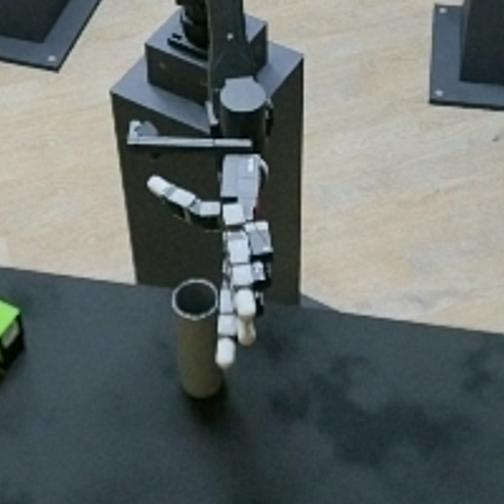

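>>> move --arm3 '{"target": [-0.4557, -1.2153, 1.02, -0.5942, -0.3949, 0.5638, -0.4161], "speed": 0.1}' --cameras '["arm3_cam_wrist"]'

Scene clock: 2640.27 s.
Joint torques (N m): arm1=[-0.56 -21.19 9.54 1.77 0.53 0.02] | arm2=[1.03 -18.02 12.38 2.84 0.01 -0.32] | arm3=[-0.44 -15.44 4.49 3.14 0.24 -0.27]
Heat: arm1: hottest joint2_rad 34 °C; arm2: hottest joint3_rad 38 °C; arm3: hottest joint3_rad 34 °C.
move: arm3 done
Joint velocities: within noise
arm1, arm2: as last shown
arm1.index_mcp_current_ma: -14
arm1.index_abd_current_ma: 17
arm1.index_pip_current_ma: -6
arm1.index_dip_current_ma: -17
arm1.middle_mcp_current_ma: -9
arm1.middle_abd_current_ma: 23
arm1.middle_pip_current_ma: -19
arm1.middle_dip_current_ma: 11
arm1.ring_mcp_current_ma: 4
arm1.ring_pip_current_ma: -7
arm1.ring_dip_current_ma: 9
arm1.thumb_cmc_current_ma: 27
arm1.thumb_axl_current_ma: 21
arm1.thumb_mcp_current_ma: -29
arm1.thumb_ipl_current_ma: -7
arm2.index_mcp_current_ma: 1
arm2.index_abd_current_ma: 13
arm2.index_pip_current_ma: -10
arm2.index_dip_current_ma: -10
arm2.middle_mcp_current_ma: -13
arm2.middle_abd_current_ma: 9
arm2.middle_pip_current_ma: -2
arm2.ring_mcp_current_ma: 3
arm2.ring_abd_current_ma: 10
arm2.ring_dip_current_ma: 2
arm2.thumb_cmc_current_ma: 27
arm2.thumb_axl_current_ma: -10
arm2.thumb_mcp_current_ma: -21
arm2.thumb_ipl_current_ma: 1
arm3.joint_positions: joint1_rad=+2.280 joint2_rad=+1.948 joint3_rad=+0.749 joint4_rad=+1.242 joint5_rad=+0.220 joint6_rad=+1.577 hand_index_mcp=+0.751 hand_index_abd=+0.016 hand_index_pip=+0.577 hand_index_dip=+0.687 hand_middle_mcp=+0.897 hand_middle_abd=+0.014 hand_middle_pip=+0.574 hand_middle_dip=+0.693 hand_ring_mcp=+0.898 hand_ring_abd=+0.016 hand_ring_pip=+0.577 hand_ring_dip=+0.688 hand_thumb_cmc=-0.463 hand_thumb_axl=+0.677 hand_thumb_mcp=+0.594 hand_thumb_ipl=+0.306 hand_current_limit=+0.660 hand_speed=-0.600
arm3.joint_status: not commanded
arm3.hand_state: goal,goal,goal,goal,goal,goal,goal,goal,goal,goal,goal,goal,blocked,goal,goal,goal
arm3.index_mcp_current_ma: -7
arm3.index_abd_current_ma: 7
arm3.index_pip_current_ma: 17
arm3.index_dip_current_ma: -7
arm3.middle_mcp_current_ma: -15
arm3.middle_abd_current_ma: -13
arm3.middle_pip_current_ma: -3
arm3.middle_dip_current_ma: -18
arm3.ring_mcp_current_ma: 21
arm3.ring_abd_current_ma: 5
arm3.ring_pip_current_ma: -15
arm3.ring_dip_current_ma: -8
arm3.thumb_cmc_current_ma: 23
arm3.thumb_axl_current_ma: 4
arm3.thumb_mcp_current_ma: 4
arm3.thumb_ipl_current_ma: -3
arm3.hand_goal_index_mcp: 0.750
arm3.hand_goal_index_abd: 0.000
arm3.hand_goal_index_pip: 0.578
arm3.hand_goal_index_dip: 0.696
arm3.hand_goal_middle_mcp: 0.900
arm3.hand_goal_middle_abd: 0.000
arm3.hand_goal_middle_pip: 0.578
arm3.hand_goal_middle_dip: 0.696
arm3.hand_goal_ring_mcp: 0.900
arm3.hand_goal_ring_abd: 0.000
arm3.hand_goal_ring_pip: 0.578
arm3.hand_goal_ring_dip: 0.696
arm3.hand_goal_thumb_cmc: -0.500
arm3.hand_goal_thumb_axl: 0.678
arm3.hand_goal_thumb_mcp: 0.600
arm3.hand_goal_thumb_ipl: 0.300
arm3.hand: x=-0.4590 y=-1.2165 z=+1.0174 quat_wxyz=(-0.588, -0.395, +0.571, -0.414)
arm3.hand_target: x=-0.4558 y=-1.2153 z=+1.0201 quat_wxyz=(-0.594, -0.395, +0.564, -0.416)
arm3.hand_status: done (0.004 m and 1.1 deg from the pose sent, 0.078 m and 1.2 deg at the start)
arm3_cam_wrist: T_world_to_cam=[[-0.53441, 0.21377, -0.81775, 0.8778], [0.7674, 0.52824, -0.36341, 1.30527], [0.35428, -0.82175, -0.44633, -0.25962]] pos_world=[-0.44058, -1.09048, 1.0763]

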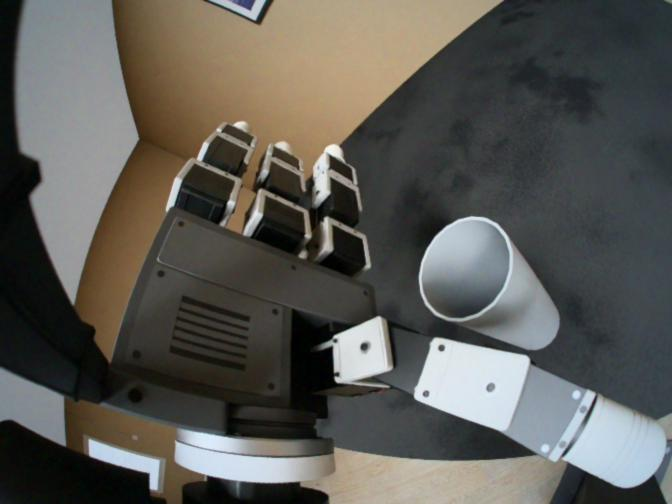

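>>> move --arm3 '{"target": [-0.4540, -1.2106, 0.958, -0.5942, -0.3949, 0.5638, -0.4161], "speed": 0.08}' --cameras '["arm3_cam_wrist"]'

Scene clock: 2648.23 s.
Joint torques (N m): arm1=[-0.56 -21.19 9.51 1.78 0.53 0.02] | arm2=[0.97 -18.08 12.44 2.82 0.02 -0.32] | arm3=[-0.26 -16.03 4.72 3.1 0.25 -0.27]
Heat: arm1: hottest joint2_rad 34 °C; arm2: hottest joint3_rad 38 °C; arm3: hottest joint3_rad 34 °C.
move: arm3 off_target
Joint velocities: within noise
arm1.joint_positions: joint1_rad=-0.789 joint2_rad=+2.379 joint3_rad=+1.472 joint4_rad=+0.498 joint5_rad=+0.408 joint6_rad=+1.738 hand_index_mcp=+0.380 hand_index_abd=+0.004 hand_index_pip=+0.162 hand_index_dip=+0.588 hand_middle_mcp=+0.996 hand_middle_abd=+0.011 hand_middle_pip=+0.571 hand_middle_dip=+0.697 hand_ring_mcp=+0.995 hand_ring_abd=+0.010 hand_ring_pip=+0.571 hand_ring_dip=+0.690 hand_thumb_cmc=-0.324 hand_thumb_axl=+0.700 hand_thumb_mcp=+0.052 hand_thumb_ipl=+0.266 hand_current_limit=+0.400 hand_speed=-0.900
arm1.joint_status: not commanded
arm1.hand_state: goal,goal,goal,goal,goal,goal,goal,goal,goal,goal,goal,goal,blocked,blocked,blocked,goal
arm1.index_mcp_current_ma: -6
arm1.index_abd_current_ma: 8
arm1.index_pip_current_ma: -1
arm1.index_dip_current_ma: -20
arm1.middle_mcp_current_ma: -5
arm1.middle_abd_current_ma: 15
arm1.middle_pip_current_ma: -6
arm1.middle_dip_current_ma: -19
arm1.ring_mcp_current_ma: 3
arm1.ring_abd_current_ma: 16
arm1.ring_pip_current_ma: -9
arm1.ring_dip_current_ma: -1
arm1.thumb_cmc_current_ma: 22
arm1.thumb_axl_current_ma: 22
arm1.thumb_mcp_current_ma: -40
arm1.thumb_ipl_current_ma: -27
arm1.hand_goal_index_mcp: 0.380
arm1.hand_goal_index_abd: 0.000
arm1.hand_goal_index_pip: 0.170
arm1.hand_goal_index_dip: 0.600
arm1.hand_goal_middle_mcp: 1.000
arm1.hand_goal_middle_abd: 0.000
arm1.hand_goal_middle_pip: 0.578
arm1.hand_goal_middle_dip: 0.696
arm1.hand_goal_ring_mcp: 1.000
arm1.hand_goal_ring_abd: 0.000
arm1.hand_goal_ring_pip: 0.578
arm1.hand_goal_ring_dip: 0.696
arm1.hand_goal_thumb_cmc: -0.350
arm1.hand_goal_thumb_axl: 0.678
arm1.hand_goal_thumb_mcp: 0.080
arm1.hand_goal_thumb_ipl: 0.280
arm1.hand: x=-1.2601 y=+0.6354 z=+0.8786 quat_wxyz=(+0.560, -0.094, -0.819, -0.075)
arm1.hand_target: x=-1.2723 y=+0.6331 z=+0.8852 quat_wxyz=(+0.569, -0.101, -0.813, -0.071)
arm1.hand_status: not commanded
arm2: as last shown
arm2.index_mcp_current_ma: -4
arm2.index_abd_current_ma: -2
arm2.middle_mcp_current_ma: 0
arm2.middle_abd_current_ma: 5
arm2.middle_pip_current_ma: 3
arm2.middle_dip_current_ma: -8
arm2.ring_mcp_current_ma: -8
arm2.ring_abd_current_ma: 19
arm2.ring_pip_current_ma: 9
arm2.ring_dip_current_ma: 5
arm2.thumb_cmc_current_ma: 19
arm2.thumb_axl_current_ma: -12
arm2.thumb_mcp_current_ma: -7
arm2.thumb_ipl_current_ma: -3
arm3.joint_positions: joint1_rad=+2.284 joint2_rad=+2.137 joint3_rad=+0.749 joint4_rad=+1.412 joint5_rad=+0.223 joint6_rad=+1.577 hand_index_mcp=+0.751 hand_index_abd=+0.016 hand_index_pip=+0.577 hand_index_dip=+0.687 hand_middle_mcp=+0.897 hand_middle_abd=+0.014 hand_middle_pip=+0.574 hand_middle_dip=+0.693 hand_ring_mcp=+0.898 hand_ring_abd=+0.016 hand_ring_pip=+0.577 hand_ring_dip=+0.688 hand_thumb_cmc=-0.463 hand_thumb_axl=+0.677 hand_thumb_mcp=+0.594 hand_thumb_ipl=+0.306 hand_current_limit=+0.660 hand_speed=-0.600
arm3.joint_status: not commanded
arm3.hand_state: goal,goal,goal,goal,goal,goal,goal,goal,goal,goal,goal,goal,blocked,goal,goal,goal
arm3.index_mcp_current_ma: -19
arm3.index_abd_current_ma: 9
arm3.index_pip_current_ma: 5
arm3.index_dip_current_ma: -11
arm3.middle_mcp_current_ma: 7
arm3.middle_abd_current_ma: -5
arm3.middle_pip_current_ma: -3
arm3.middle_dip_current_ma: -10
arm3.ring_mcp_current_ma: -6
arm3.ring_abd_current_ma: -11
arm3.ring_pip_current_ma: -2
arm3.ring_dip_current_ma: -4
arm3.thumb_cmc_current_ma: 12
arm3.thumb_axl_current_ma: -3
arm3.thumb_mcp_current_ma: 20
arm3.thumb_ipl_current_ma: 1
arm3.hand_goal_index_mcp: 0.750
arm3.hand_goal_index_abd: 0.000
arm3.hand_goal_index_pip: 0.578
arm3.hand_goal_index_dip: 0.696
arm3.hand_goal_middle_mcp: 0.900
arm3.hand_goal_middle_abd: 0.000
arm3.hand_goal_middle_pip: 0.578
arm3.hand_goal_middle_dip: 0.696
arm3.hand_goal_ring_mcp: 0.900
arm3.hand_goal_ring_abd: 0.000
arm3.hand_goal_ring_pip: 0.578
arm3.hand_goal_ring_dip: 0.696
arm3.hand_goal_thumb_cmc: -0.500
arm3.hand_goal_thumb_axl: 0.678
arm3.hand_goal_thumb_mcp: 0.600
arm3.hand_goal_thumb_ipl: 0.300
arm3.hand: x=-0.4565 y=-1.2044 z=+0.9498 quat_wxyz=(-0.584, -0.400, +0.576, -0.410)
arm3.hand_target: x=-0.4539 y=-1.2105 z=+0.9581 quat_wxyz=(-0.594, -0.395, +0.564, -0.416)
arm3.hand_status: off_target (0.011 m and 2.0 deg from the pose sent, 0.060 m and 1.1 deg at the start)
arm3_cam_wrist: T_world_to_cam=[[-0.53227, 0.22913, -0.81498, 0.83806], [0.76855, 0.53446, -0.35169, 1.26926], [0.35499, -0.81354, -0.46058, -0.25702]] pos_world=[-0.43818, -1.07949, 1.01101]

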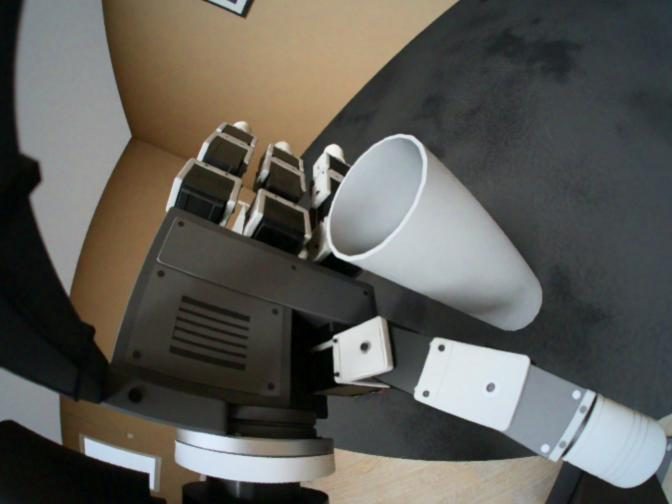

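>>> move --arm3 '{"target": [-0.4717, -1.2010, 0.970, -0.5942, -0.3949, 0.5638, -0.4161], "speed": 0.05, "joints": {"hand_thumb_mcp": 0.1, "hand_thumb_ipl": 0.35, "hand_index_mcp": 0.3, "hand_index_pip": 0.3}}' --cameras '["arm3_cam_wrist"]'

Scene clock: 2654.80 s.
Joint torques (N m): arm1=[-0.62 -21.19 9.51 1.77 0.53 0.02] | arm2=[0.91 -18.14 12.33 2.71 0.02 -0.32] | arm3=[-1.2 -19.14 2.93 2.65 -0.08 -0.32]
Heat: arm1: hottest joint2_rad 34 °C; arm2: hottest joint3_rad 39 °C; arm3: hottest joint3_rad 34 °C.
move: arm3 off_target
Joint velocities: within noise
arm1, arm2: as last shown
arm1.index_mcp_current_ma: -7
arm1.index_abd_current_ma: 5
arm1.index_pip_current_ma: 9
arm1.index_dip_current_ma: -19
arm1.middle_mcp_current_ma: -9
arm1.middle_abd_current_ma: 19
arm1.middle_pip_current_ma: -10
arm1.middle_dip_current_ma: 5
arm1.ring_mcp_current_ma: -2
arm1.ring_abd_current_ma: 9
arm1.ring_pip_current_ma: -3
arm1.ring_dip_current_ma: -3
arm1.thumb_cmc_current_ma: 34
arm1.thumb_axl_current_ma: 27
arm1.thumb_mcp_current_ma: -27
arm1.thumb_ipl_current_ma: -22
arm2.index_mcp_current_ma: 6
arm2.index_abd_current_ma: 16
arm2.index_pip_current_ma: -8
arm2.index_dip_current_ma: -2
arm2.middle_mcp_current_ma: 4
arm2.middle_abd_current_ma: 14
arm2.middle_pip_current_ma: -6
arm2.middle_dip_current_ma: -4
arm2.ring_mcp_current_ma: -1
arm2.ring_abd_current_ma: 11
arm2.ring_pip_current_ma: 12
arm2.ring_dip_current_ma: -6
arm2.thumb_cmc_current_ma: 26
arm2.thumb_axl_current_ma: -10
arm2.thumb_mcp_current_ma: -15
arm2.thumb_ipl_current_ma: -8
arm3.joint_positions: joint1_rad=+2.250 joint2_rad=+2.133 joint3_rad=+0.741 joint4_rad=+1.412 joint5_rad=+0.186 joint6_rad=+1.577 hand_index_mcp=+0.307 hand_index_abd=+0.016 hand_index_pip=+0.305 hand_index_dip=+0.684 hand_middle_mcp=+0.895 hand_middle_abd=+0.014 hand_middle_pip=+0.571 hand_middle_dip=+0.693 hand_ring_mcp=+0.898 hand_ring_abd=+0.016 hand_ring_pip=+0.574 hand_ring_dip=+0.687 hand_thumb_cmc=-0.463 hand_thumb_axl=+0.681 hand_thumb_mcp=+0.102 hand_thumb_ipl=+0.340 hand_current_limit=+0.660 hand_speed=-0.600
arm3.joint_status: all done
arm3.hand_state: goal,goal,goal,goal,goal,goal,goal,goal,goal,goal,goal,goal,blocked,goal,goal,goal
arm3.index_mcp_current_ma: -13
arm3.index_abd_current_ma: 5
arm3.index_pip_current_ma: -16
arm3.index_dip_current_ma: -16
arm3.middle_mcp_current_ma: 1
arm3.middle_abd_current_ma: 2
arm3.middle_pip_current_ma: -6
arm3.middle_dip_current_ma: 2
arm3.ring_mcp_current_ma: 4
arm3.ring_abd_current_ma: -10
arm3.ring_pip_current_ma: -7
arm3.ring_dip_current_ma: -12
arm3.thumb_cmc_current_ma: 12
arm3.thumb_axl_current_ma: -4
arm3.thumb_mcp_current_ma: 7
arm3.thumb_ipl_current_ma: 3
arm3.hand_goal_index_mcp: 0.300
arm3.hand_goal_index_abd: 0.000
arm3.hand_goal_index_pip: 0.300
arm3.hand_goal_index_dip: 0.696
arm3.hand_goal_middle_mcp: 0.900
arm3.hand_goal_middle_abd: 0.000
arm3.hand_goal_middle_pip: 0.578
arm3.hand_goal_middle_dip: 0.696
arm3.hand_goal_ring_mcp: 0.900
arm3.hand_goal_ring_abd: 0.000
arm3.hand_goal_ring_pip: 0.578
arm3.hand_goal_ring_dip: 0.696
arm3.hand_goal_thumb_cmc: -0.500
arm3.hand_goal_thumb_axl: 0.678
arm3.hand_goal_thumb_mcp: 0.100
arm3.hand_goal_thumb_ipl: 0.350
arm3.hand: x=-0.4700 y=-1.2001 z=+0.9496 quat_wxyz=(-0.583, -0.402, +0.576, -0.409)
arm3.hand_target: x=-0.4717 y=-1.2009 z=+0.9694 quat_wxyz=(-0.594, -0.395, +0.564, -0.416)
arm3.hand_status: off_target (0.020 m and 2.2 deg from the pose sent, 0.026 m and 2.0 deg at the start)
arm3_cam_wrist: T_world_to_cam=[[-0.5331, 0.23104, -0.8139, 0.83069], [0.76688, 0.53828, -0.3495, 1.27897], [0.35736, -0.81048, -0.46414, -0.24063]] pos_world=[-0.45198, -1.0754, 1.01141]

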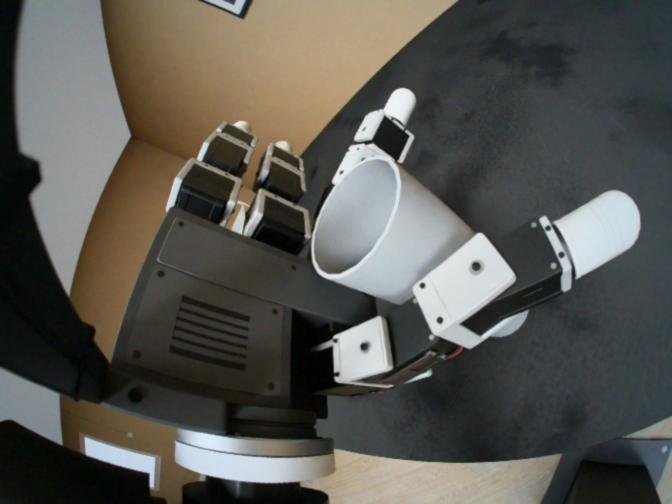

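>>> move --arm3 '{"target": [-0.4727, -1.2030, 0.983, -0.5942, -0.3949, 0.5638, -0.4161], "speed": 0.05}' --cameras '[]'

Scene clock: 2657.33 s.
Joint torques (N m): arm1=[-0.56 -21.13 9.52 1.78 0.53 0.02] | arm2=[0.67 -18.02 12.41 2.8 0.04 -0.32] | arm3=[-1.08 -18.61 3.06 1.78 -0.09 -0.3]
Heat: arm1: hottest joint2_rad 34 °C; arm2: hottest joint3_rad 39 °C; arm3: hottest joint3_rad 34 °C.
move: arm3 off_target
Joint velocities: within noise
arm1, arm2: as last shown
arm1.index_mcp_current_ma: -6
arm1.index_abd_current_ma: 10
arm1.index_pip_current_ma: 5
arm1.index_dip_current_ma: -13
arm1.middle_mcp_current_ma: -10
arm1.middle_abd_current_ma: 20
arm1.middle_pip_current_ma: -13
arm1.middle_dip_current_ma: 9
arm1.ring_mcp_current_ma: -3
arm1.ring_abd_current_ma: 5
arm1.ring_pip_current_ma: 1
arm1.ring_dip_current_ma: -5
arm1.thumb_cmc_current_ma: 28
arm1.thumb_axl_current_ma: 36
arm1.thumb_mcp_current_ma: -31
arm2.index_mcp_current_ma: -5
arm2.index_abd_current_ma: 13
arm2.middle_mcp_current_ma: -5
arm2.middle_abd_current_ma: 4
arm2.middle_pip_current_ma: -13
arm2.middle_dip_current_ma: -7
arm2.ring_mcp_current_ma: 4
arm2.ring_abd_current_ma: 3
arm2.ring_pip_current_ma: 11
arm2.ring_dip_current_ma: -3
arm2.thumb_cmc_current_ma: 32
arm2.thumb_axl_current_ma: -9
arm2.thumb_mcp_current_ma: -19
arm2.thumb_ipl_current_ma: -4
arm3.joint_positions: joint1_rad=+2.250 joint2_rad=+2.087 joint3_rad=+0.741 joint4_rad=+1.396 joint5_rad=+0.185 joint6_rad=+1.577 hand_index_mcp=+0.307 hand_index_abd=+0.016 hand_index_pip=+0.305 hand_index_dip=+0.684 hand_middle_mcp=+0.895 hand_middle_abd=+0.014 hand_middle_pip=+0.571 hand_middle_dip=+0.693 hand_ring_mcp=+0.898 hand_ring_abd=+0.016 hand_ring_pip=+0.574 hand_ring_dip=+0.687 hand_thumb_cmc=-0.463 hand_thumb_axl=+0.681 hand_thumb_mcp=+0.102 hand_thumb_ipl=+0.340 hand_current_limit=+0.660 hand_speed=-0.600
arm3.joint_status: not commanded
arm3.hand_state: goal,goal,goal,goal,goal,goal,goal,goal,goal,goal,goal,goal,blocked,goal,goal,goal
arm3.index_mcp_current_ma: -9
arm3.index_abd_current_ma: 1
arm3.index_pip_current_ma: -1
arm3.index_dip_current_ma: -8
arm3.middle_mcp_current_ma: 0
arm3.middle_abd_current_ma: -7
arm3.middle_pip_current_ma: -4
arm3.middle_dip_current_ma: -13
arm3.ring_mcp_current_ma: 1
arm3.ring_abd_current_ma: 6
arm3.ring_pip_current_ma: -1
arm3.ring_dip_current_ma: -1
arm3.thumb_cmc_current_ma: 11
arm3.thumb_axl_current_ma: 5
arm3.thumb_mcp_current_ma: 5
arm3.thumb_ipl_current_ma: 7
arm3.hand_goal_index_mcp: 0.300
arm3.hand_goal_index_abd: 0.000
arm3.hand_goal_index_pip: 0.300
arm3.hand_goal_index_dip: 0.696
arm3.hand_goal_middle_mcp: 0.900
arm3.hand_goal_middle_abd: 0.000
arm3.hand_goal_middle_pip: 0.578
arm3.hand_goal_middle_dip: 0.696
arm3.hand_goal_ring_mcp: 0.900
arm3.hand_goal_ring_abd: 0.000
arm3.hand_goal_ring_pip: 0.578
arm3.hand_goal_ring_dip: 0.696
arm3.hand_goal_thumb_cmc: -0.500
arm3.hand_goal_thumb_axl: 0.678
arm3.hand_goal_thumb_mcp: 0.100
arm3.hand_goal_thumb_ipl: 0.350
arm3.hand: x=-0.4704 y=-1.2048 z=+0.9717 quat_wxyz=(-0.590, -0.395, +0.568, -0.417)
arm3.hand_target: x=-0.4727 y=-1.2030 z=+0.9828 quat_wxyz=(-0.594, -0.395, +0.564, -0.416)
arm3.hand_status: off_target (0.012 m and 0.7 deg from the pose sent, 0.033 m and 2.2 deg at the start)

>>> move --arm3 '{"target": [-0.4727, -1.2010, 0.967, -0.5942, -0.3949, 0.5638, -0.4161], "speed": 0.05}' --cameras '["arm3_cam_wrist"]'

Scene clock: 2660.67 s.
Joint torques (N m): arm1=[-0.56 -21.19 9.52 1.78 0.53 0.02] | arm2=[1.08 -17.73 12.38 2.81 0.02 -0.32] | arm3=[-1.2 -15.15 3.44 3.15 -0.08 -0.3]
Heat: arm1: hottest joint2_rad 34 °C; arm2: hottest joint3_rad 39 °C; arm3: hottest joint3_rad 33 °C.
move: arm3 done
Joint velocities: within noise
arm1, arm2: as last shown
arm1.index_mcp_current_ma: -2
arm1.index_abd_current_ma: 13
arm1.index_pip_current_ma: 2
arm1.index_dip_current_ma: -17
arm1.middle_mcp_current_ma: -5
arm1.middle_abd_current_ma: 10
arm1.middle_pip_current_ma: -16
arm1.middle_dip_current_ma: 3
arm1.ring_mcp_current_ma: -4
arm1.ring_abd_current_ma: 9
arm1.ring_pip_current_ma: -17
arm1.ring_dip_current_ma: -9
arm1.thumb_cmc_current_ma: 32
arm1.thumb_axl_current_ma: 27
arm1.thumb_mcp_current_ma: -30
arm1.thumb_ipl_current_ma: -27
arm2.index_mcp_current_ma: 3
arm2.index_abd_current_ma: 2
arm2.index_pip_current_ma: -12
arm2.index_dip_current_ma: 4
arm2.middle_mcp_current_ma: -8
arm2.middle_abd_current_ma: 17
arm2.middle_pip_current_ma: -1
arm2.middle_dip_current_ma: -5
arm2.ring_mcp_current_ma: -7
arm2.ring_abd_current_ma: 11
arm2.ring_pip_current_ma: -6
arm2.ring_dip_current_ma: -2
arm2.thumb_cmc_current_ma: 23
arm2.thumb_axl_current_ma: -13
arm2.thumb_mcp_current_ma: -20
arm2.thumb_ipl_current_ma: -5
arm3.joint_positions: joint1_rad=+2.249 joint2_rad=+2.097 joint3_rad=+0.741 joint4_rad=+1.404 joint5_rad=+0.184 joint6_rad=+1.577 hand_index_mcp=+0.307 hand_index_abd=+0.016 hand_index_pip=+0.305 hand_index_dip=+0.684 hand_middle_mcp=+0.895 hand_middle_abd=+0.014 hand_middle_pip=+0.571 hand_middle_dip=+0.693 hand_ring_mcp=+0.898 hand_ring_abd=+0.016 hand_ring_pip=+0.574 hand_ring_dip=+0.687 hand_thumb_cmc=-0.463 hand_thumb_axl=+0.681 hand_thumb_mcp=+0.102 hand_thumb_ipl=+0.340 hand_current_limit=+0.660 hand_speed=-0.600
arm3.joint_status: not commanded
arm3.hand_state: goal,goal,goal,goal,goal,goal,goal,goal,goal,goal,goal,goal,blocked,goal,goal,goal
arm3.index_mcp_current_ma: -3
arm3.index_abd_current_ma: -1
arm3.index_pip_current_ma: 7
arm3.index_dip_current_ma: -14
arm3.middle_mcp_current_ma: -6
arm3.middle_abd_current_ma: -7
arm3.middle_pip_current_ma: -4
arm3.middle_dip_current_ma: -4
arm3.ring_mcp_current_ma: 8
arm3.ring_abd_current_ma: -14
arm3.ring_pip_current_ma: -1
arm3.ring_dip_current_ma: -21
arm3.thumb_cmc_current_ma: 4
arm3.thumb_axl_current_ma: 0
arm3.thumb_mcp_current_ma: 17
arm3.thumb_ipl_current_ma: 9
arm3.hand_goal_index_mcp: 0.300
arm3.hand_goal_index_abd: 0.000
arm3.hand_goal_index_pip: 0.300
arm3.hand_goal_index_dip: 0.696
arm3.hand_goal_middle_mcp: 0.900
arm3.hand_goal_middle_abd: 0.000
arm3.hand_goal_middle_pip: 0.578
arm3.hand_goal_middle_dip: 0.696
arm3.hand_goal_ring_mcp: 0.900
arm3.hand_goal_ring_abd: 0.000
arm3.hand_goal_ring_pip: 0.578
arm3.hand_goal_ring_dip: 0.696
arm3.hand_goal_thumb_cmc: -0.500
arm3.hand_goal_thumb_axl: 0.678
arm3.hand_goal_thumb_mcp: 0.100
arm3.hand_goal_thumb_ipl: 0.350
arm3.hand: x=-0.4704 y=-1.2039 z=+0.9678 quat_wxyz=(-0.589, -0.395, +0.568, -0.417)
arm3.hand_target: x=-0.4727 y=-1.2009 z=+0.9670 quat_wxyz=(-0.594, -0.395, +0.564, -0.416)
arm3.hand_status: done (0.004 m and 0.8 deg from the pose sent, 0.007 m and 0.7 deg at the start)
arm3_cam_wrist: T_world_to_cam=[[-0.53717, 0.20772, -0.81749, 0.81966], [0.76434, 0.52974, -0.36764, 1.29385], [0.35669, -0.82233, -0.44333, -0.26987]] pos_world=[-0.45238, -1.07758, 1.0261]

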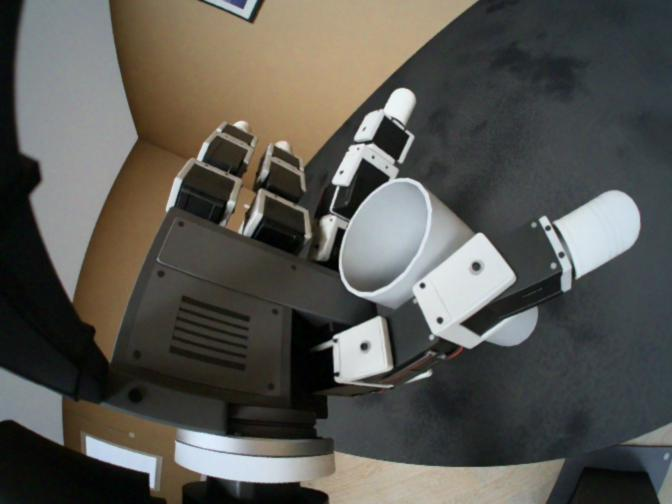

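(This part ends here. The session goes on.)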